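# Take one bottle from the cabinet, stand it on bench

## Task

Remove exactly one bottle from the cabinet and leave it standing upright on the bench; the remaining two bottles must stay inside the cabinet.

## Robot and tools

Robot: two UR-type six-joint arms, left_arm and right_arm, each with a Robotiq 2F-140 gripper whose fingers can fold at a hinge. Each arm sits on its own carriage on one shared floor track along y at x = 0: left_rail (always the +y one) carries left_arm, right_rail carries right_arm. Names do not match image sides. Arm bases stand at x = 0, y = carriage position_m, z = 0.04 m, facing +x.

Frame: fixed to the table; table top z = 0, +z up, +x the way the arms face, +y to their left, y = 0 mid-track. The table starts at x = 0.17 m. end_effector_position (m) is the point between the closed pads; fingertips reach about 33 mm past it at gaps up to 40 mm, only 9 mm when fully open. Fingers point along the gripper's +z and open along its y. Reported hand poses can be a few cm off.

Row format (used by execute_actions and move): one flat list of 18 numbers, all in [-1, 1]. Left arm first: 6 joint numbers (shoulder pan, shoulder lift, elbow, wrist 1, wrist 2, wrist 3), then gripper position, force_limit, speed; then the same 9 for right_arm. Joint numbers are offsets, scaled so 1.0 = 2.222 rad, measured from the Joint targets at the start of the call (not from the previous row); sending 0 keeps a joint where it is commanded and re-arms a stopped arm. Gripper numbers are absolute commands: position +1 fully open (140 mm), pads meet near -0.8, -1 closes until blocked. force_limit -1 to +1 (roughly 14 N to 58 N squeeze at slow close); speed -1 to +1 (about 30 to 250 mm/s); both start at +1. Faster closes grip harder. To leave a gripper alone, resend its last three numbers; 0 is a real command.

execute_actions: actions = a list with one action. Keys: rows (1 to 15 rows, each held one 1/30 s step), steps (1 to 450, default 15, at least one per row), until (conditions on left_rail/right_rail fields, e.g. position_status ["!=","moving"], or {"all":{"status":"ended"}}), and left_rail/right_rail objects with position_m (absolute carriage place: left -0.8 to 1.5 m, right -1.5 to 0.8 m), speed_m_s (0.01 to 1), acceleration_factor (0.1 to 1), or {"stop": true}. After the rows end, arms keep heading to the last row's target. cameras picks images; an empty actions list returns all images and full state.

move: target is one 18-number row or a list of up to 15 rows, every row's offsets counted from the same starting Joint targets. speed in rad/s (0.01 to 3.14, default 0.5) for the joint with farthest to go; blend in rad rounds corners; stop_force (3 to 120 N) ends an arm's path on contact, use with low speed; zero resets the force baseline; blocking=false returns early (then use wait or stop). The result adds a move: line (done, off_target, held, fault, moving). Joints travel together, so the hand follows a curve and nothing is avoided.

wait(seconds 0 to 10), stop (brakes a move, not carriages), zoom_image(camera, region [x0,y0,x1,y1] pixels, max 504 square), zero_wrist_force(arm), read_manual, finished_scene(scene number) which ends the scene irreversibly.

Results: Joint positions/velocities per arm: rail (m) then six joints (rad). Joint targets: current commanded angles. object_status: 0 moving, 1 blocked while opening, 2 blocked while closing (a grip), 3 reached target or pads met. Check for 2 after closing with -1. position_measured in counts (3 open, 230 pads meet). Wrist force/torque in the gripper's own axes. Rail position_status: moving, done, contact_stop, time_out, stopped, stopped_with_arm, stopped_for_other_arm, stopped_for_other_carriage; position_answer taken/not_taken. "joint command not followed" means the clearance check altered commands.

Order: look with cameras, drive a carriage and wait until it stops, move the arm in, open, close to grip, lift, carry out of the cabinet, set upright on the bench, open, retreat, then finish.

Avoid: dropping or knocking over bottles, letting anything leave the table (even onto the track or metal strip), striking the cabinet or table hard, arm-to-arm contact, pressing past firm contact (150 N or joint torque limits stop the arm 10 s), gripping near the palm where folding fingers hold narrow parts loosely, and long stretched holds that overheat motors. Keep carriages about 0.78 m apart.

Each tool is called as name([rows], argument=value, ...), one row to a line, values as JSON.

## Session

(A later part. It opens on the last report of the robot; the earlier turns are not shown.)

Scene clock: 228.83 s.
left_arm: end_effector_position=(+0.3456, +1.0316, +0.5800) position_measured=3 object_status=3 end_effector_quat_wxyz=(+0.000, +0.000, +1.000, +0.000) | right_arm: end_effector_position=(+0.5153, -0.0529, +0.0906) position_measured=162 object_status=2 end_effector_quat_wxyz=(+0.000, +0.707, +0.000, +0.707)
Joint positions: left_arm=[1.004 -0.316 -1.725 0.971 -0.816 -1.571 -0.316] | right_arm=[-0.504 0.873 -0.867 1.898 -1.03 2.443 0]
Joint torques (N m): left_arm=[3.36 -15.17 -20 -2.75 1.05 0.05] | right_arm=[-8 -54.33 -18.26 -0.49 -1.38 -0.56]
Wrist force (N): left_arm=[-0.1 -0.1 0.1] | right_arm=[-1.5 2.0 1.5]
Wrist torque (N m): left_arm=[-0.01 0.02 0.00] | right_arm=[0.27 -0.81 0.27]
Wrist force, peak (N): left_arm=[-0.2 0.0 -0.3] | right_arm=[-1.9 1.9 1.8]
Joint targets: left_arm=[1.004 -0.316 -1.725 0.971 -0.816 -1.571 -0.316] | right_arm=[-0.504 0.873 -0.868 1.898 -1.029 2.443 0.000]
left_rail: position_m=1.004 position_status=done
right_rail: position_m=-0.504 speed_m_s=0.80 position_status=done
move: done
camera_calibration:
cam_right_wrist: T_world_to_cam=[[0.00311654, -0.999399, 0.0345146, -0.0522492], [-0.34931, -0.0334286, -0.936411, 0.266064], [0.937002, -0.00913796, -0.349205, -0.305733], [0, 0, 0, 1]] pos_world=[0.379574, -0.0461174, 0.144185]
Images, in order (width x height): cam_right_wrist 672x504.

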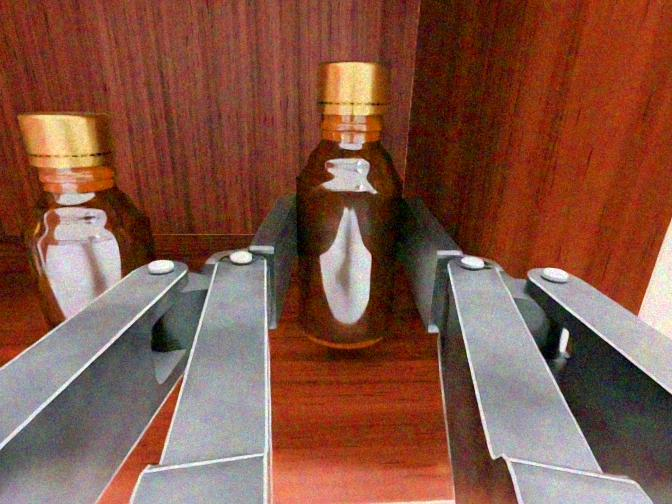

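move(target=[0,0,0,0,0,0,1,1,1,0.0793,-0.0469,0.1296,-0.0827,0,0,-1,-1,-1], speed=0.25)

execute_actions([
  {"right_rail":{"position_m":-1.0,"speed_m_s":0.35,"acceleration_factor":0.3},"steps":150,"until":{"right_rail":{"position_status":["!=","moving"]}}},
])

move(target=[0,0,0,0,0,0,1,1,1,-0.1186,0.0469,-0.1296,0.0827,0,0,-1,-1,-1], speed=0.4)

move(target=[0,0,0,0,0,0,1,1,1,0,0.031,0,-0.031,0,0,-1,-1,-1], speed=0.08, stop_force=3)

move(target=[0,0,0,0,0,0,1,1,1,0,0.013,0,-0.013,0,0,-1,-1,-1], speed=0.02, stop_force=3, cameras=["cam_right_wrist","cam_front"])

Scene clock: 246.60 s.
left_arm: end_effector_position=(+0.3456, +1.0316, +0.5800) position_measured=3 object_status=3 end_effector_quat_wxyz=(+0.000, +0.000, +1.000, +0.000) | right_arm: end_effector_position=(+0.3786, -0.0562, +0.0864) position_measured=162 object_status=2 end_effector_quat_wxyz=(-0.062, +0.704, +0.062, +0.704)
Joint positions: left_arm=[1.004 -0.316 -1.725 0.971 -0.816 -1.571 -0.316] | right_arm=[-0.504 1.049 -0.972 2.185 -1.213 2.443 0]
Joint torques (N m): left_arm=[4.39 -14.56 -19.83 -2.58 0.94 0.16] | right_arm=[9.94 -46.86 -3.8 -3.41 -1.4 -0.32]
Wrist force (N): left_arm=[0.1 -0.1 -0.1] | right_arm=[-1.3 2.0 1.6]
Wrist torque (N m): left_arm=[-0.01 -0.02 0.00] | right_arm=[0.29 -0.84 0.24]
Wrist force, peak (N): left_arm=[-0.4 -0.1 -0.1] | right_arm=[-1.6 2.3 2.9]
Joint targets: left_arm=[1.004 -0.316 -1.725 0.971 -0.816 -1.571 -0.316] | right_arm=[-0.504 1.049 -0.972 2.185 -1.213 2.443 0.000]
left_rail: position_m=1.004 position_status=done
right_rail: position_m=-0.504 speed_m_s=0.80 position_status=done
move: done

Scene clock: 248.97 s.
left_arm: end_effector_position=(+0.3456, +1.0316, +0.5800) position_measured=3 object_status=3 end_effector_quat_wxyz=(+0.000, +0.000, +1.000, +0.000) | right_arm: end_effector_position=(+0.3784, -0.5523, +0.0864) position_measured=162 object_status=2 end_effector_quat_wxyz=(-0.062, +0.704, +0.063, +0.704)
Joint positions: left_arm=[1.004 -0.316 -1.725 0.971 -0.816 -1.571 -0.316] | right_arm=[-1 1.049 -0.972 2.185 -1.213 2.443 0]
Joint torques (N m): left_arm=[4.13 -14.58 -19.99 -2.52 1.04 0.16] | right_arm=[7.61 -41.53 -14.99 -1.46 -0.99 -0.1]
Wrist force (N): left_arm=[-0.1 0.0 -0.1] | right_arm=[-1.5 1.9 1.8]
Wrist torque (N m): left_arm=[0.01 0.02 0.00] | right_arm=[0.28 -0.81 0.24]
Wrist force, peak (N): left_arm=[-0.3 0.2 0.2] | right_arm=[-1.5 3.0 1.8]
Joint targets: left_arm=[1.004 -0.316 -1.725 0.971 -0.816 -1.571 -0.316] | right_arm=[-1.000 1.049 -0.972 2.185 -1.213 2.443 0.000]
Tool commands: left_gripper/position=+1.0 left_gripper/force_limit=+1.0 left_gripper/speed=+1.0 right_gripper/position=-1.0 right_gripper/force_limit=-1.0 right_gripper/speed=-1.0
left_rail: position_m=1.004 position_status=done
right_rail: position_m=-1.000 speed_m_s=0.35 position_status=done

Scene clock: 250.37 s.
left_arm: end_effector_position=(+0.3456, +1.0316, +0.5800) position_measured=3 object_status=3 end_effector_quat_wxyz=(+0.000, +0.000, +1.000, +0.000) | right_arm: end_effector_position=(+0.5525, -0.5954, +0.0908) position_measured=162 object_status=2 end_effector_quat_wxyz=(+0.031, +0.707, -0.030, +0.706)
Joint positions: left_arm=[1.004 -0.316 -1.725 0.971 -0.816 -1.571 -0.316] | right_arm=[-1 0.786 -0.868 1.898 -1.03 2.443 0]
Joint torques (N m): left_arm=[4.78 -14.74 -20.25 -2.57 1.06 0.22] | right_arm=[-9.44 -40.42 -19.95 -0.57 -0.87 -0.21]
Wrist force (N): left_arm=[-0.1 0.0 -0.3] | right_arm=[-1.4 1.9 1.7]
Wrist torque (N m): left_arm=[0.00 0.02 0.00] | right_arm=[0.26 -0.81 0.26]
Wrist force, peak (N): left_arm=[-0.3 0.0 -0.1] | right_arm=[-1.4 2.3 3.8]
Joint targets: left_arm=[1.004 -0.316 -1.725 0.971 -0.816 -1.571 -0.316] | right_arm=[-1.000 0.786 -0.868 1.898 -1.029 2.443 0.000]
left_rail: position_m=1.004 position_status=done
right_rail: position_m=-1.000 speed_m_s=0.35 position_status=done
move: done

Scene clock: 252.37 s.
left_arm: end_effector_position=(+0.3456, +1.0316, +0.5800) position_measured=3 object_status=3 end_effector_quat_wxyz=(+0.000, +0.000, +1.000, +0.000) | right_arm: end_effector_position=(+0.5513, -0.5969, +0.0580) position_measured=162 object_status=2 end_effector_quat_wxyz=(+0.031, +0.707, -0.031, +0.706)
Joint positions: left_arm=[1.004 -0.316 -1.725 0.971 -0.816 -1.571 -0.316] | right_arm=[-1 0.786 -0.799 1.898 -1.098 2.443 0]
Joint torques (N m): left_arm=[4.63 -14.51 -19.85 -2.73 1.08 -0.01] | right_arm=[-10.04 -41.35 -18.5 -3.6 -0.59 0.01]
Wrist force (N): left_arm=[-0.1 0.0 -0.1] | right_arm=[-1.4 1.9 1.7]
Wrist torque (N m): left_arm=[0.00 0.03 0.00] | right_arm=[0.25 -0.83 0.27]
Wrist force, peak (N): left_arm=[-0.2 -0.2 -0.2] | right_arm=[-1.6 2.0 1.9]
Joint targets: left_arm=[1.004 -0.316 -1.725 0.971 -0.816 -1.571 -0.316] | right_arm=[-1.000 0.786 -0.799 1.898 -1.098 2.443 0.000]
left_rail: position_m=1.004 position_status=done
right_rail: position_m=-1.000 speed_m_s=0.35 position_status=done
move: done

Scene clock: 254.17 s.
left_arm: end_effector_position=(+0.3456, +1.0316, +0.5800) position_measured=3 object_status=3 end_effector_quat_wxyz=(+0.000, +0.000, +1.000, +0.000) | right_arm: end_effector_position=(+0.5509, -0.5973, +0.0522) position_measured=162 object_status=2 end_effector_quat_wxyz=(+0.031, +0.707, -0.031, +0.706)
Joint positions: left_arm=[1.004 -0.316 -1.725 0.971 -0.816 -1.571 -0.316] | right_arm=[-1 0.786 -0.787 1.897 -1.111 2.443 0]
Joint torques (N m): left_arm=[4.17 -14.86 -19.95 -2.54 1.26 0.06] | right_arm=[-9.46 -55.53 -8.71 -0.61 -0.38 0.09]
Wrist force (N): left_arm=[0.1 -0.1 0.1] | right_arm=[-0.8 2.3 1.5]
Wrist torque (N m): left_arm=[-0.01 -0.02 0.00] | right_arm=[0.29 -0.86 0.25]
Wrist force, peak (N): left_arm=[-0.2 0.0 -0.3] | right_arm=[9.2 3.1 -2.5]
Joint targets: left_arm=[1.004 -0.316 -1.725 0.971 -0.816 -1.571 -0.316] | right_arm=[-1.000 0.786 -0.787 1.898 -1.111 2.443 0.000]
left_rail: position_m=1.004 position_status=done
right_rail: position_m=-1.000 speed_m_s=0.35 position_status=done
move: contact (right_arm); right_arm: the shoulder lift is farthest, 0.016 rad from its target
camera_calibration:
cam_right_wrist: T_world_to_cam=[[-0.0840294, -0.995867, 0.0344548, -0.545013], [-0.350878, -0.00279156, -0.936417, 0.243433], [0.932644, -0.090776, -0.349193, -0.403926], [0, 0, 0, 1]] pos_world=[0.416337, -0.578748, 0.105685]
Images, in order (width x height): cam_front 672x504, cam_right_wrist 672x504.

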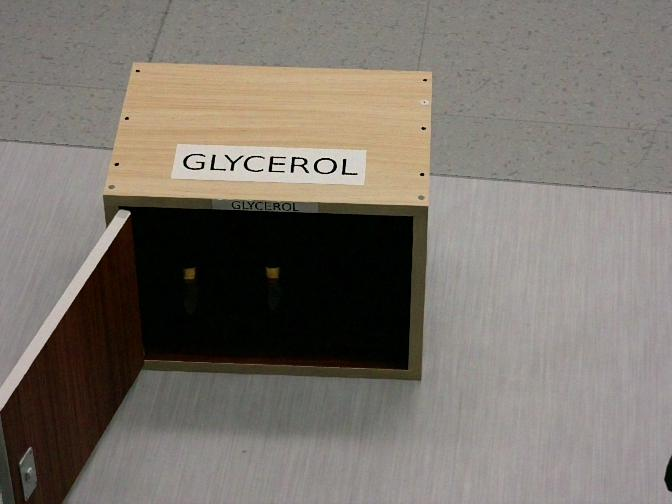

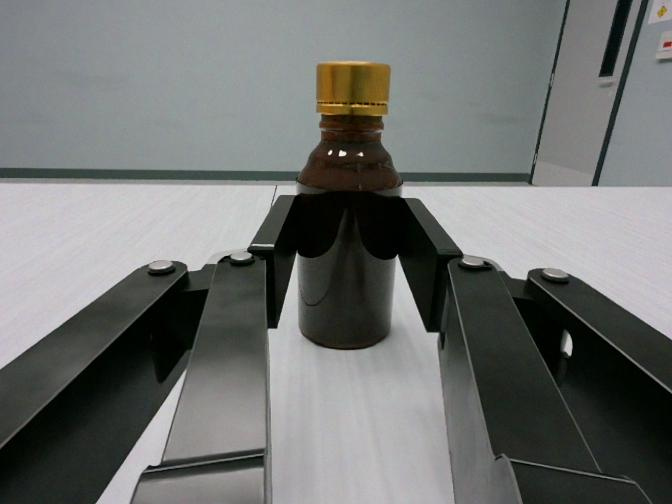

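execute_actions([
  {"rows":[[0,0,0,0,0,0,1,1,1,0,0,0,0,0,0,0.5,-1,-1]],"steps":100},
])

move(target=[0,0,0,0,0,0,1,1,1,0.0631,-0.0259,0.0626,-0.0365,0.0401,0,0.5,-1,-1], speed=0.2, cameras=["cam_right_wrist","cam_high"])

Scene clock: 272.57 s.
left_arm: end_effector_position=(+0.3456, +1.0316, +0.5800) position_measured=3 object_status=3 end_effector_quat_wxyz=(+0.000, +0.000, +1.000, +0.000) | right_arm: end_effector_position=(+0.5509, -0.5973, +0.0522) position_measured=66 object_status=3 end_effector_quat_wxyz=(+0.031, +0.707, -0.031, +0.706)
Joint positions: left_arm=[1.004 -0.316 -1.725 0.971 -0.816 -1.571 -0.316] | right_arm=[-1 0.786 -0.787 1.898 -1.111 2.443 0]
Joint torques (N m): left_arm=[4.87 -14.46 -19.89 -2.46 1.15 0.28] | right_arm=[-9.41 -41.31 -9.11 -3.03 -0.37 0.17]
Wrist force (N): left_arm=[0.0 0.1 0.0] | right_arm=[1.8 2.2 1.7]
Wrist torque (N m): left_arm=[0.02 0.01 0.00] | right_arm=[0.33 -0.82 0.27]
Wrist force, peak (N): left_arm=[-0.4 -0.1 0.0] | right_arm=[1.9 2.5 1.8]
Joint targets: left_arm=[1.004 -0.316 -1.725 0.971 -0.816 -1.571 -0.316] | right_arm=[-1.000 0.786 -0.787 1.898 -1.111 2.443 0.000]
left_rail: position_m=1.004 position_status=done
right_rail: position_m=-1.000 speed_m_s=0.35 position_status=done

Scene clock: 273.87 s.
left_arm: end_effector_position=(+0.3456, +1.0316, +0.5800) position_measured=3 object_status=3 end_effector_quat_wxyz=(+0.000, +0.000, +1.000, +0.000) | right_arm: end_effector_position=(+0.4614, -0.5896, +0.0558) position_measured=66 object_status=3 end_effector_quat_wxyz=(+0.013, +0.707, -0.012, +0.707)
Joint positions: left_arm=[1.004 -0.316 -1.725 0.971 -0.816 -1.571 -0.316] | right_arm=[-1 0.926 -0.844 2.036 -1.192 2.532 0]
Joint torques (N m): left_arm=[4.32 -15.09 -19.36 -2.46 1.25 0.21] | right_arm=[11.25 -50.28 -2.5 -2.81 1.89 -0.17]
Wrist force (N): left_arm=[0.1 0.2 -0.3] | right_arm=[1.8 2.4 1.7]
Wrist torque (N m): left_arm=[0.03 -0.02 0.00] | right_arm=[0.36 -0.83 0.25]
Wrist force, peak (N): left_arm=[-0.1 -0.3 -0.2] | right_arm=[1.4 2.5 2.9]
Joint targets: left_arm=[1.004 -0.316 -1.725 0.971 -0.816 -1.571 -0.316] | right_arm=[-1.000 0.926 -0.844 2.037 -1.192 2.532 0.000]
left_rail: position_m=1.004 position_status=done
right_rail: position_m=-1.000 speed_m_s=0.35 position_status=done
move: done
camera_calibration:
cam_right_wrist: T_world_to_cam=[[-0.0332159, -0.99884, 0.0348613, -0.570302], [-0.350508, -0.0210234, -0.936324, 0.204534], [0.93597, -0.04332, -0.349403, -0.291945], [0, 0, 0, 1]] pos_world=[0.326, -0.577987, 0.109385]
Images, in order (width x height): cam_high 672x504, cam_right_wrist 672x504.

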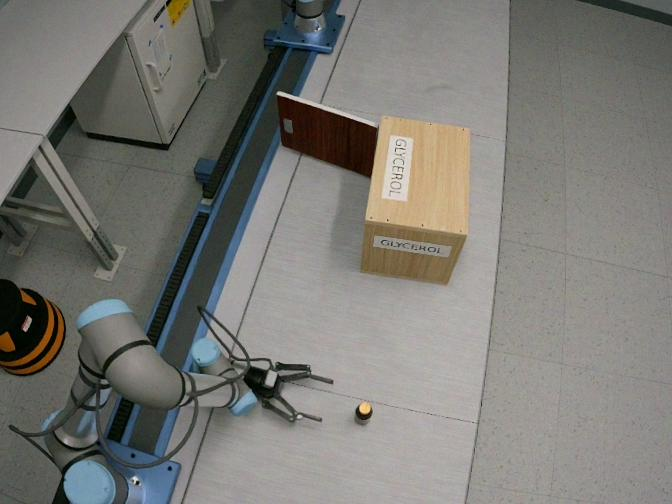

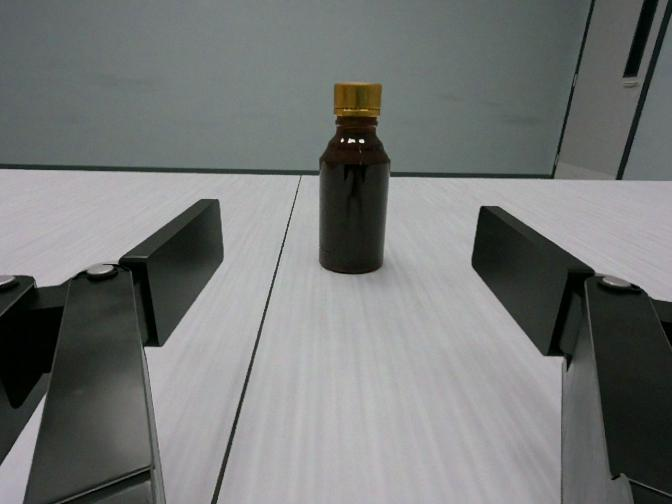

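move(target=[0,0,0,0,0,0,1,1,1,0,-0.2356,0,0.2356,0,0,0.5,-1,-1], speed=0.8)

execute_actions([
  {"right_rail":{"position_m":-1.15,"speed_m_s":0.8,"acceleration_factor":0.6},"steps":150,"until":{"right_rail":{"position_status":["!=","moving"]}}},
])

move(target=[0,0,0,0,0,0,1,1,1,0.051,-0.0219,-0.2023,-0.1293,-0.9233,0.4241,-1,-1,0], speed=1.5)

move(target=[0,0,0,0,0,0,1,1,1,0.051,-0.0219,-0.2023,-0.1293,-0.9233,0.4241,-1,-1,0], speed=1.5)

execute_actions([
  {"right_rail":{"position_m":-0.14},"steps":200,"until":{"right_rail":{"position_status":["!=","moving"]}}},
], cameras=["cam_high"])

move(target=[0,0,0,0,0,0,1,1,1,0,0.1571,0,-0.1571,0,0,-1,-1,0], speed=0.6, cameras=["cam_high"])

execute_actions([
  {"right_rail":{"position_m":-0.29,"speed_m_s":0.2},"steps":150,"until":{"right_rail":{"position_status":["!=","moving"]}}},
], cameras=["cam_high","cam_right_wrist"])

Scene clock: 330.60 s.
left_arm: end_effector_position=(+0.3456, +1.0316, +0.5800) position_measured=3 object_status=3 end_effector_quat_wxyz=(+0.000, +0.000, +1.000, +0.000) | right_arm: end_effector_position=(+0.4409, -0.6165, +0.2755) position_measured=66 object_status=3 end_effector_quat_wxyz=(+0.013, +0.707, -0.012, +0.707)
Joint positions: left_arm=[1.004 -0.316 -1.725 0.971 -0.816 -1.571 -0.316] | right_arm=[-1 0.926 -1.367 2.037 -0.669 2.532 0]
Joint torques (N m): left_arm=[5.19 -14.42 -20.44 -2.52 1.34 0.13] | right_arm=[7.34 -37.87 -18.24 -0.11 1.51 0.16]
Wrist force (N): left_arm=[-0.3 0.1 -0.1] | right_arm=[1.3 2.1 1.9]
Wrist torque (N m): left_arm=[0.02 0.05 0.00] | right_arm=[0.32 -0.73 0.24]
Wrist force, peak (N): left_arm=[-0.3 -0.2 -0.2] | right_arm=[3.7 2.8 1.6]
Joint targets: left_arm=[1.004 -0.316 -1.725 0.971 -0.816 -1.571 -0.316] | right_arm=[-1.000 0.926 -1.368 2.037 -0.668 2.532 0.000]
left_rail: position_m=1.004 position_status=done
right_rail: position_m=-1.000 speed_m_s=0.35 position_status=done
move: done

Scene clock: 331.67 s.
left_arm: end_effector_position=(+0.3456, +1.0316, +0.5800) position_measured=3 object_status=3 end_effector_quat_wxyz=(+0.000, +0.000, +1.000, +0.000) | right_arm: end_effector_position=(+0.4409, -0.7666, +0.2757) position_measured=66 object_status=3 end_effector_quat_wxyz=(+0.013, +0.707, -0.012, +0.707)
Joint positions: left_arm=[1.004 -0.316 -1.725 0.971 -0.816 -1.571 -0.316] | right_arm=[-1.15 0.926 -1.368 2.037 -0.668 2.532 0]
Joint torques (N m): left_arm=[5.94 -14.34 -19.43 -2.38 1.32 0.03] | right_arm=[4.16 -24.69 -19.29 -1.79 1.59 0.11]
Wrist force (N): left_arm=[-0.1 0.0 -0.2] | right_arm=[1.6 2.2 1.8]
Wrist torque (N m): left_arm=[0.00 0.02 0.00] | right_arm=[0.33 -0.79 0.24]
Wrist force, peak (N): left_arm=[-0.1 -0.3 0.1] | right_arm=[1.5 3.9 1.8]
Joint targets: left_arm=[1.004 -0.316 -1.725 0.971 -0.816 -1.571 -0.316] | right_arm=[-1.150 0.926 -1.368 2.037 -0.668 2.532 0.000]
Tool commands: left_gripper/position=+1.0 left_gripper/force_limit=+1.0 left_gripper/speed=+1.0 right_gripper/position=+0.5 right_gripper/force_limit=-1.0 right_gripper/speed=-1.0
left_rail: position_m=1.004 position_status=done
right_rail: position_m=-1.150 speed_m_s=0.80 position_status=done

Scene clock: 334.03 s.
left_arm: end_effector_position=(+0.3456, +1.0316, +0.5800) position_measured=3 object_status=3 end_effector_quat_wxyz=(+0.000, +0.000, +1.000, +0.000) | right_arm: end_effector_position=(-0.0362, -0.4045, +0.5869) position_measured=233 object_status=3 end_effector_quat_wxyz=(+0.770, -0.304, -0.494, -0.267)
Joint positions: left_arm=[1.004 -0.316 -1.725 0.971 -0.816 -1.571 -0.316] | right_arm=[-1.15 1.039 -1.416 1.587 -0.955 0.481 0.942]
Joint torques (N m): left_arm=[5.42 -14.98 -19.44 -2.5 1.38 0.23] | right_arm=[11.32 -40.64 -30.88 -4.53 -0.5 1.36]
Wrist force (N): left_arm=[-0.1 0.0 -0.1] | right_arm=[0.8 2.0 2.1]
Wrist torque (N m): left_arm=[0.00 0.02 0.00] | right_arm=[0.24 -0.70 0.03]
Wrist force, peak (N): left_arm=[-0.3 0.1 -0.3] | right_arm=[0.6 3.7 1.8]
Joint targets: left_arm=[1.004 -0.316 -1.725 0.971 -0.816 -1.571 -0.316] | right_arm=[-1.150 1.039 -1.416 1.587 -0.956 0.481 0.942]
left_rail: position_m=1.004 position_status=done
right_rail: position_m=-1.150 speed_m_s=0.80 position_status=done
move: done

Scene clock: 336.40 s.
left_arm: end_effector_position=(+0.3456, +1.0316, +0.5800) position_measured=3 object_status=3 end_effector_quat_wxyz=(+0.000, +0.000, +1.000, +0.000) | right_arm: end_effector_position=(+0.0876, -0.6245, +0.4400) position_measured=233 object_status=3 end_effector_quat_wxyz=(+0.000, +0.358, +0.934, +0.000)
Joint positions: left_arm=[1.004 -0.316 -1.725 0.971 -0.816 -1.571 -0.316] | right_arm=[-1.15 1.152 -1.465 1.138 -1.243 -1.57 1.884]
Joint torques (N m): left_arm=[5.7 -15.11 -20.01 -2.36 1.32 0.12] | right_arm=[11.59 -37.62 -29.73 -4.28 -1.86 1.41]
Wrist force (N): left_arm=[0.0 -0.2 -0.3] | right_arm=[-0.2 0.7 0.1]
Wrist torque (N m): left_arm=[-0.05 -0.01 0.00] | right_arm=[0.17 0.05 -0.05]
Wrist force, peak (N): left_arm=[-0.3 0.2 -0.3] | right_arm=[1.7 2.1 2.7]
Joint targets: left_arm=[1.004 -0.316 -1.725 0.971 -0.816 -1.571 -0.316] | right_arm=[-1.150 1.152 -1.465 1.138 -1.243 -1.571 1.885]
left_rail: position_m=1.004 position_status=done
right_rail: position_m=-1.150 speed_m_s=0.80 position_status=done
move: done

Scene clock: 338.73 s.
left_arm: end_effector_position=(+0.3456, +1.0316, +0.5800) position_measured=3 object_status=3 end_effector_quat_wxyz=(+0.000, +0.000, +1.000, +0.000) | right_arm: end_effector_position=(+0.0877, +0.3854, +0.4401) position_measured=233 object_status=3 end_effector_quat_wxyz=(+0.000, +0.358, +0.934, +0.000)
Joint positions: left_arm=[1.004 -0.316 -1.725 0.971 -0.816 -1.571 -0.316] | right_arm=[-0.14 1.152 -1.465 1.138 -1.243 -1.571 1.885]
Joint torques (N m): left_arm=[5.39 -15.43 -20.01 -2.46 1.11 0.07] | right_arm=[4.02 -35.2 -21.13 -1.93 -1.36 1.22]
Wrist force (N): left_arm=[-0.1 0.0 0.0] | right_arm=[-0.1 0.6 0.2]
Wrist torque (N m): left_arm=[0.00 0.02 0.00] | right_arm=[0.17 0.05 -0.04]
Wrist force, peak (N): left_arm=[-0.3 0.0 -0.1] | right_arm=[1.1 1.9 0.1]
Joint targets: left_arm=[1.004 -0.316 -1.725 0.971 -0.816 -1.571 -0.316] | right_arm=[-0.140 1.152 -1.465 1.138 -1.243 -1.571 1.885]
Tool commands: left_gripper/position=+1.0 left_gripper/force_limit=+1.0 left_gripper/speed=+1.0 right_gripper/position=-1.0 right_gripper/force_limit=-1.0 right_gripper/speed=+0.0
left_rail: position_m=1.004 position_status=done
right_rail: position_m=-0.140 speed_m_s=0.80 position_status=done
Images, in order (width x height): cam_high 672x504.

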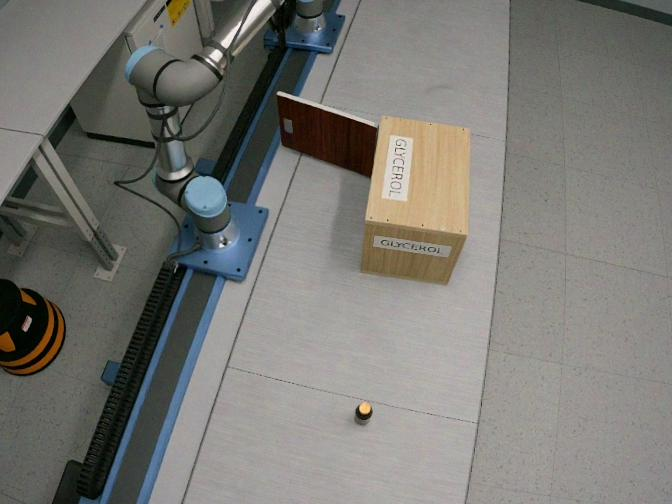

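Scene clock: 340.10 s.
left_arm: end_effector_position=(+0.3456, +1.0316, +0.5800) position_measured=3 object_status=3 end_effector_quat_wxyz=(+0.000, +0.000, +1.000, +0.000) | right_arm: end_effector_position=(+0.1537, +0.5339, +0.2648) position_measured=233 object_status=3 end_effector_quat_wxyz=(+0.000, +0.358, +0.934, +0.000)
Joint positions: left_arm=[1.004 -0.316 -1.725 0.971 -0.816 -1.571 -0.316] | right_arm=[-0.14 1.152 -1.116 1.138 -1.592 -1.571 1.885]
Joint torques (N m): left_arm=[6.77 -15.19 -20.31 -2.35 1.43 0.15] | right_arm=[1.12 -41.91 -21.63 -4.3 -1.46 1.25]
Wrist force (N): left_arm=[-0.2 -0.1 -0.2] | right_arm=[-0.1 0.7 0.3]
Wrist torque (N m): left_arm=[-0.01 0.03 0.00] | right_arm=[0.17 0.02 -0.03]
Wrist force, peak (N): left_arm=[-0.4 0.1 -0.1] | right_arm=[0.3 2.3 2.1]
Joint targets: left_arm=[1.004 -0.316 -1.725 0.971 -0.816 -1.571 -0.316] | right_arm=[-0.140 1.152 -1.116 1.138 -1.592 -1.571 1.885]
left_rail: position_m=1.004 position_status=done
right_rail: position_m=-0.140 speed_m_s=0.80 position_status=done
move: done
Images, in order (width x height): cam_high 672x504.

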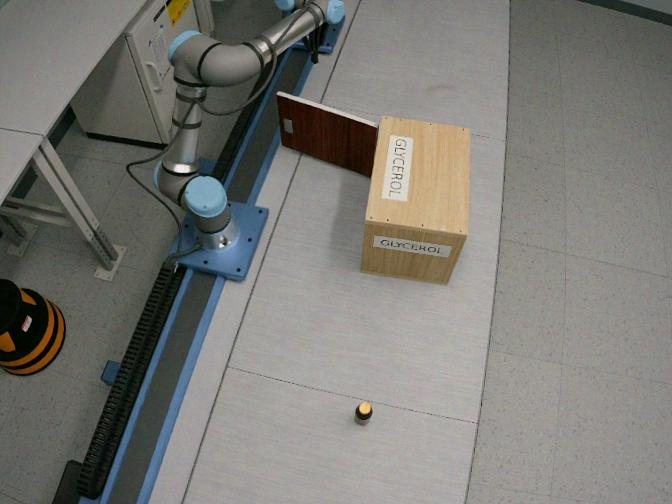

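Scene clock: 341.33 s.
left_arm: end_effector_position=(+0.3456, +1.0316, +0.5800) position_measured=3 object_status=3 end_effector_quat_wxyz=(+0.000, +0.000, +1.000, +0.000) | right_arm: end_effector_position=(+0.1537, +0.3840, +0.2646) position_measured=233 object_status=3 end_effector_quat_wxyz=(+0.000, +0.358, +0.934, +0.000)
Joint positions: left_arm=[1.004 -0.316 -1.725 0.971 -0.816 -1.571 -0.316] | right_arm=[-0.29 1.152 -1.116 1.138 -1.592 -1.571 1.885]
Joint torques (N m): left_arm=[5.04 -15.35 -19.28 -2.36 1.24 0.07] | right_arm=[-0.62 -43.14 -22.93 -4.08 -1.17 1.2]
Wrist force (N): left_arm=[-0.2 -0.1 0.0] | right_arm=[-0.1 0.7 0.2]
Wrist torque (N m): left_arm=[-0.03 0.05 0.00] | right_arm=[0.17 0.01 -0.03]
Wrist force, peak (N): left_arm=[-0.4 -0.1 -0.1] | right_arm=[1.3 2.0 0.3]
Joint targets: left_arm=[1.004 -0.316 -1.725 0.971 -0.816 -1.571 -0.316] | right_arm=[-0.290 1.152 -1.116 1.138 -1.592 -1.571 1.885]
Tool commands: left_gripper/position=+1.0 left_gripper/force_limit=+1.0 left_gripper/speed=+1.0 right_gripper/position=-1.0 right_gripper/force_limit=-1.0 right_gripper/speed=+0.0
left_rail: position_m=1.004 position_status=done
right_rail: position_m=-0.290 speed_m_s=0.20 position_status=done
camera_calibration:
cam_right_wrist: T_world_to_cam=[[0.642655, 0.76615, -0.00316036, -0.386917], [0.718605, -0.601333, 0.349293, 0.0310616], [0.26571, -0.226746, -0.937008, 0.440016], [0, 0, 0, 1]] pos_world=[0.109416, 0.414886, 0.400226]
Images, in order (width x height): cam_high 672x504, cam_right_wrist 672x504.

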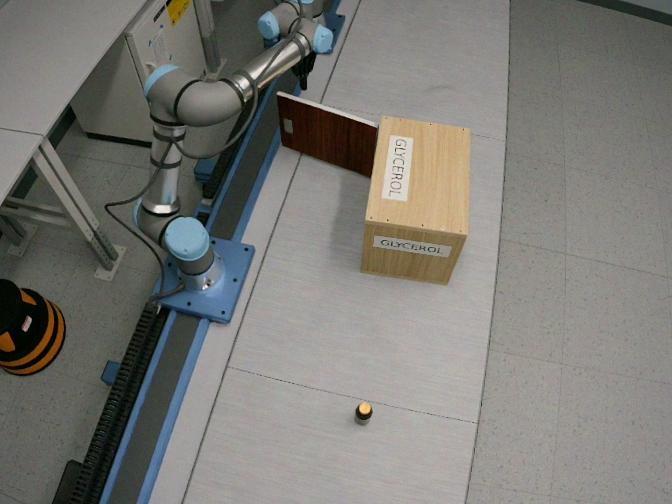

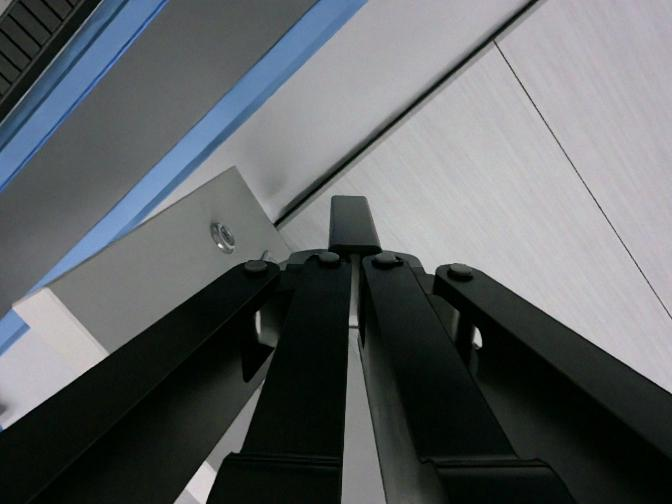

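move([
  [0,0,0,0,0,0,1,1,1,-0.0357,-0.2019,0.2516,-0.0497,0,-0.0357,-1,-1,0],
  [0,0,0,0,0,0,1,1,1,-0.1565,-0.3357,0.3646,-0.0289,0,-0.1565,-1,-1,0],
  [0,0,0,0,0,0,1,1,1,-0.3717,-0.3678,0.3856,-0.0178,0,-0.3717,-1,-1,0],
  [0,0,0,0,0,0,1,1,1,-0.4492,-0.2861,0.3277,-0.0415,0,-0.4492,-1,-1,0],
], speed=[0.4,0.35,0.35,0.25], blend=[0.08,0.08,0.05,0], stop_force=25, cameras=["cam_front","cam_side"])

Scene clock: 356.17 s.
left_arm: end_effector_position=(+0.3456, +1.0316, +0.5800) position_measured=3 object_status=3 end_effector_quat_wxyz=(+0.000, +0.000, +1.000, +0.000) | right_arm: end_effector_position=(+0.3873, -0.0948, +0.2647) position_measured=233 object_status=3 end_effector_quat_wxyz=(+0.000, +0.358, +0.934, +0.000)
Joint positions: left_arm=[1.004 -0.316 -1.725 0.971 -0.816 -1.571 -0.316] | right_arm=[-0.29 0.154 -1.752 1.866 -1.684 -1.571 0.887]
Joint torques (N m): left_arm=[6.06 -15.23 -19.5 -2.18 1.41 0.06] | right_arm=[-10.11 -10.33 -31.67 -4.69 -0.74 -1.2]
Wrist force (N): left_arm=[0.0 0.1 -0.1] | right_arm=[0.5 0.6 -0.3]
Wrist torque (N m): left_arm=[0.02 0.00 0.00] | right_arm=[0.16 0.08 0.15]
Wrist force, peak (N): left_arm=[-0.1 -0.3 -0.3] | right_arm=[2.0 4.1 1.3]
Joint targets: left_arm=[1.004 -0.316 -1.725 0.971 -0.816 -1.571 -0.316] | right_arm=[-0.290 0.154 -1.752 1.866 -1.684 -1.571 0.887]
left_rail: position_m=1.004 position_status=done
right_rail: position_m=-0.290 speed_m_s=0.20 position_status=done
move: done
Images, in order (width x height): cam_front 672x504, cam_side 672x504.

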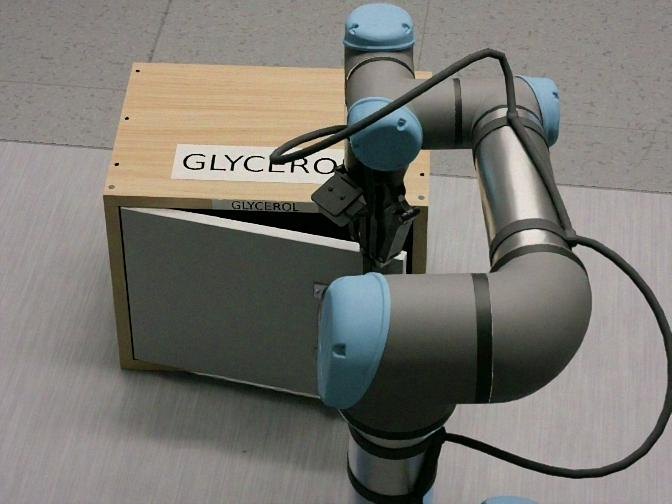

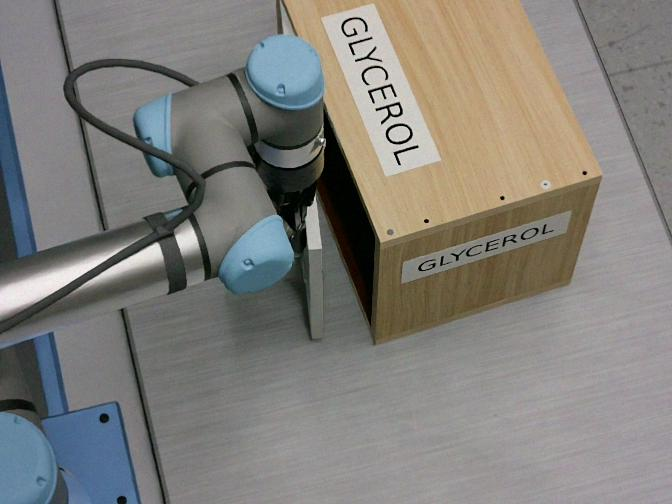

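move(target=[0,0,0,0,0,0,1,1,1,0.0775,-0.0817,0.0579,0.0238,0,0.0775,-1,-1,0], speed=0.5)

execute_actions([
  {"right_rail":{"position_m":-0.43},"steps":150,"until":{"right_rail":{"position_status":["!=","moving"]}}},
])

move(target=[0,0,0,0,0,0,1,1,1,0.0664,0.0056,0.1474,-0.3886,0,-0.4768,-1,-1,0], speed=0.7, cameras=["cam_side","cam_right_wrist"])

Scene clock: 382.20 s.
left_arm: end_effector_position=(+0.3456, +1.0316, +0.5800) position_measured=3 object_status=3 end_effector_quat_wxyz=(+0.000, +0.000, +1.000, +0.000) | right_arm: end_effector_position=(+0.2797, -0.0546, +0.2647) position_measured=233 object_status=3 end_effector_quat_wxyz=(+0.000, +0.358, +0.934, +0.000)
Joint positions: left_arm=[1.004 -0.316 -1.725 0.971 -0.816 -1.571 -0.316] | right_arm=[-0.29 0.326 -1.933 1.994 -1.631 -1.571 1.058]
Joint torques (N m): left_arm=[6.28 -15.12 -19.89 -2.35 1.22 0.11] | right_arm=[9.98 -16.78 -19.16 -1.28 -0.69 1.3]
Wrist force (N): left_arm=[-0.3 0.0 -0.2] | right_arm=[-0.5 1.1 -0.1]
Wrist torque (N m): left_arm=[-0.01 0.06 0.00] | right_arm=[0.21 0.05 -0.02]
Wrist force, peak (N): left_arm=[-0.2 -0.2 -0.3] | right_arm=[-2.8 1.4 -0.2]
Joint targets: left_arm=[1.004 -0.316 -1.725 0.971 -0.816 -1.571 -0.316] | right_arm=[-0.290 0.327 -1.933 1.994 -1.631 -1.571 1.059]
left_rail: position_m=1.004 position_status=done
right_rail: position_m=-0.290 speed_m_s=0.20 position_status=done
move: done

Scene clock: 383.37 s.
left_arm: end_effector_position=(+0.3456, +1.0316, +0.5800) position_measured=3 object_status=3 end_effector_quat_wxyz=(+0.000, +0.000, +1.000, +0.000) | right_arm: end_effector_position=(+0.2795, -0.1946, +0.2647) position_measured=233 object_status=3 end_effector_quat_wxyz=(+0.000, +0.358, +0.934, +0.000)
Joint positions: left_arm=[1.004 -0.316 -1.725 0.971 -0.816 -1.571 -0.316] | right_arm=[-0.43 0.327 -1.933 1.994 -1.631 -1.571 1.059]
Joint torques (N m): left_arm=[7.23 -15.47 -20.18 -2.23 1.33 0.16] | right_arm=[10.83 -13.11 -18.86 -1.39 -0.62 1.52]
Wrist force (N): left_arm=[0.0 0.0 -0.1] | right_arm=[-0.3 0.8 -0.2]
Wrist torque (N m): left_arm=[0.01 0.00 0.00] | right_arm=[0.15 0.00 -0.01]
Wrist force, peak (N): left_arm=[-0.1 -0.1 -0.3] | right_arm=[1.1 2.5 -0.1]
Joint targets: left_arm=[1.004 -0.316 -1.725 0.971 -0.816 -1.571 -0.316] | right_arm=[-0.430 0.327 -1.933 1.994 -1.631 -1.571 1.059]
Tool commands: left_gripper/position=+1.0 left_gripper/force_limit=+1.0 left_gripper/speed=+1.0 right_gripper/position=-1.0 right_gripper/force_limit=-1.0 right_gripper/speed=+0.0
left_rail: position_m=1.004 position_status=done
right_rail: position_m=-0.430 speed_m_s=0.20 position_status=done

Scene clock: 385.67 s.
left_arm: end_effector_position=(+0.3456, +1.0316, +0.5800) position_measured=3 object_status=3 end_effector_quat_wxyz=(+0.000, +0.000, +1.000, +0.000) | right_arm: end_effector_position=(+0.3458, -0.1028, +0.2287) position_measured=233 object_status=3 end_effector_quat_wxyz=(+0.251, -0.227, +0.939, +0.061)
Joint positions: left_arm=[1.004 -0.316 -1.725 0.971 -0.816 -1.571 -0.316] | right_arm=[-0.43 0.474 -1.921 2.322 -2.494 -1.571 0]
Joint torques (N m): left_arm=[6.31 -15.03 -19.48 -2.31 1.41 0.04] | right_arm=[10.85 -1.57 -16.91 -4.72 -0.48 -1.09]
Wrist force (N): left_arm=[-0.2 0.0 -0.2] | right_arm=[-1.4 0.1 -0.6]
Wrist torque (N m): left_arm=[0.00 0.03 0.00] | right_arm=[-0.02 0.32 0.05]
Wrist force, peak (N): left_arm=[0.1 0.2 -0.3] | right_arm=[-1.6 0.0 -0.5]
Joint targets: left_arm=[1.004 -0.316 -1.725 0.971 -0.816 -1.571 -0.316] | right_arm=[-0.430 0.474 -1.921 2.322 -2.495 -1.571 -0.001]
left_rail: position_m=1.004 position_status=done
right_rail: position_m=-0.430 speed_m_s=0.20 position_status=done
move: done
camera_calibration:
cam_right_wrist: T_world_to_cam=[[-0.481671, 0.876138, -0.0193981, 0.266323], [0.551935, 0.32048, 0.769845, -0.331027], [0.680706, 0.360105, -0.637937, 0.0934565], [0, 0, 0, 1]] pos_world=[0.247369, -0.160902, 0.319625]
Images, in order (width x height): cam_side 672x504, cam_right_wrist 672x504.

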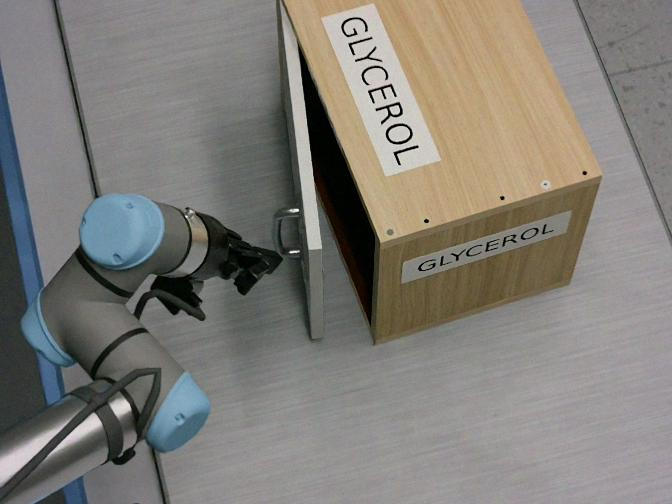

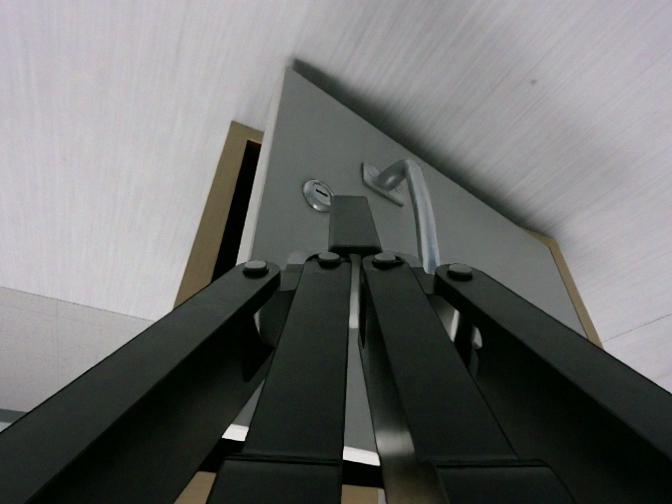

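move(target=[0,0,0,0,0,0,1,1,1,-0.0462,0.1228,-0.0916,-0.0312,0,0,-1,-1,0], speed=0.1, stop_force=15, cameras=["cam_side","cam_front"])

zoom_image(camera="cam_side", region=[270, 150, 420, 370])

Scene clock: 394.57 s.
left_arm: end_effector_position=(+0.3456, +1.0316, +0.5800) position_measured=3 object_status=3 end_effector_quat_wxyz=(+0.000, +0.000, +1.000, +0.000) | right_arm: end_effector_position=(+0.4483, -0.1014, +0.2309) position_measured=233 object_status=3 end_effector_quat_wxyz=(+0.253, -0.188, +0.948, +0.050)
Joint positions: left_arm=[1.004 -0.316 -1.725 0.971 -0.816 -1.571 -0.316] | right_arm=[-0.43 0.39 -1.698 2.156 -2.551 -1.571 -0.001]
Joint torques (N m): left_arm=[6.87 -16.22 -19.77 -2.18 1.29 0.34] | right_arm=[10.93 -26.33 -16.93 -2.3 -1.59 -1.17]
Wrist force (N): left_arm=[-0.1 0.1 -0.2] | right_arm=[-1.9 0.3 -1.0]
Wrist torque (N m): left_arm=[0.02 0.01 0.00] | right_arm=[0.05 0.46 0.07]
Wrist force, peak (N): left_arm=[-0.2 0.3 -0.2] | right_arm=[13.1 6.9 -14.8]
Joint targets: left_arm=[1.004 -0.316 -1.725 0.971 -0.816 -1.571 -0.316] | right_arm=[-0.430 0.390 -1.698 2.156 -2.551 -1.571 -0.001]
left_rail: position_m=1.004 position_status=done
right_rail: position_m=-0.430 speed_m_s=0.20 position_status=done
move: contact (right_arm); right_arm: the shoulder lift is farthest, 0.050 rad from its target
Images, in order (width x height): cam_front 672x504, cam_side 672x504.

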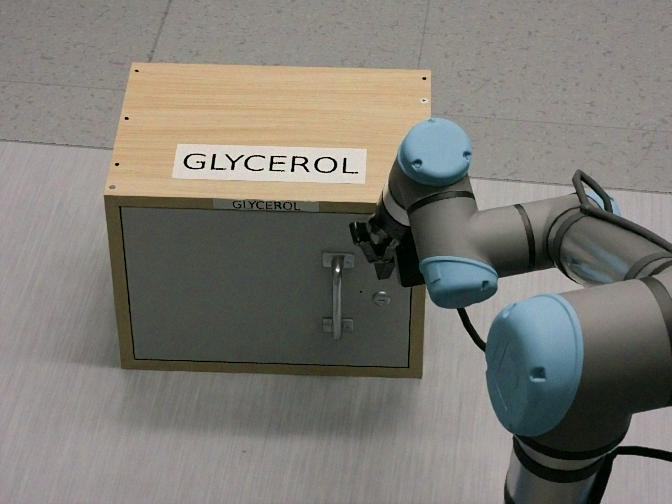

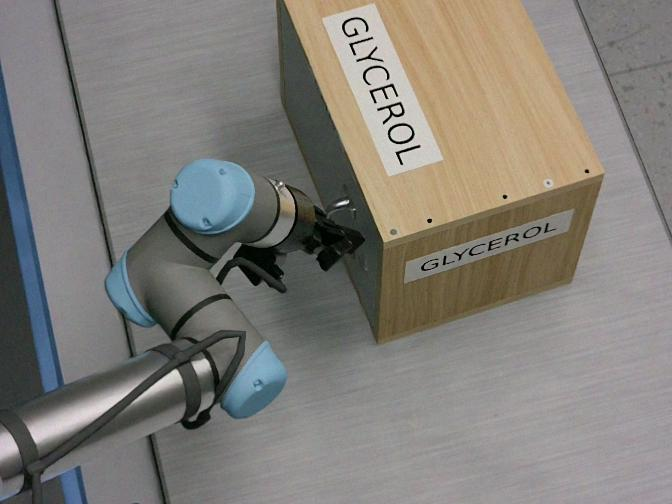

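Scaled by 2.291 from the camera's 672x504 image, which has a finer 960x720 frame.

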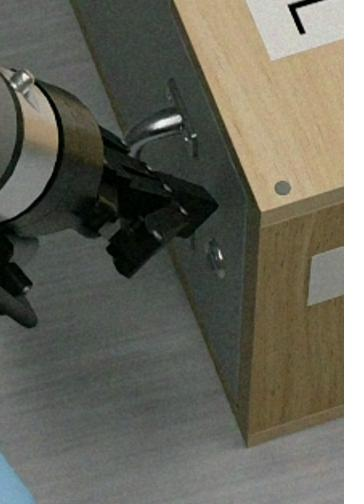

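Flush. Back off, then finish.

move(target=[0,0,0,0,0,0,1,1,1,0.0362,-0.095,0.071,0.024,0,0,-1,-1,0], speed=0.4, cameras=["cam_high","cam_front"])

finished_scene(scene=2)

Scene clock: 401.57 s.
left_arm: end_effector_position=(+0.3456, +1.0316, +0.5800) position_measured=3 object_status=3 end_effector_quat_wxyz=(+0.000, +0.000, +1.000, +0.000) | right_arm: end_effector_position=(+0.3507, -0.1020, +0.2292) position_measured=233 object_status=3 end_effector_quat_wxyz=(+0.251, -0.226, +0.939, +0.060)
Joint positions: left_arm=[1.004 -0.316 -1.725 0.971 -0.816 -1.571 -0.316] | right_arm=[-0.43 0.471 -1.909 2.313 -2.498 -1.571 -0.001]
Joint torques (N m): left_arm=[7.87 -16.08 -19.52 -2.25 1.29 0.1] | right_arm=[10.49 -15.7 -16.33 -1.91 -1.52 -1.04]
Wrist force (N): left_arm=[0.0 0.0 -0.1] | right_arm=[-2.1 0.4 -0.8]
Wrist torque (N m): left_arm=[-0.01 0.00 0.00] | right_arm=[0.05 0.48 0.05]
Wrist force, peak (N): left_arm=[-0.2 -0.3 -0.3] | right_arm=[-3.1 0.1 -0.5]
Joint targets: left_arm=[1.004 -0.316 -1.725 0.971 -0.816 -1.571 -0.316] | right_arm=[-0.430 0.471 -1.909 2.314 -2.498 -1.571 -0.001]
left_rail: position_m=1.004 position_status=done
right_rail: position_m=-0.430 speed_m_s=0.20 position_status=done
move: done
Images, in order (width x height): cam_high 672x504, cam_front 672x504.

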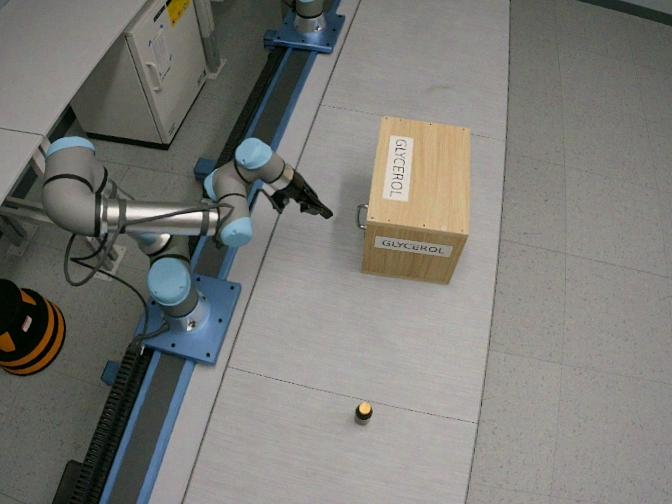

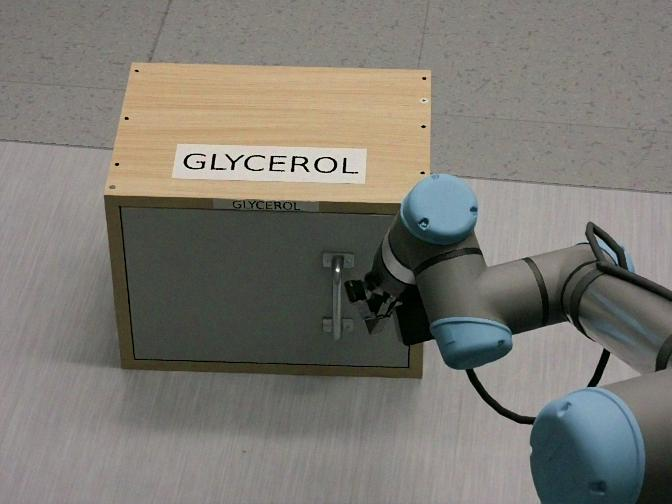

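The scene is finished: the task was done.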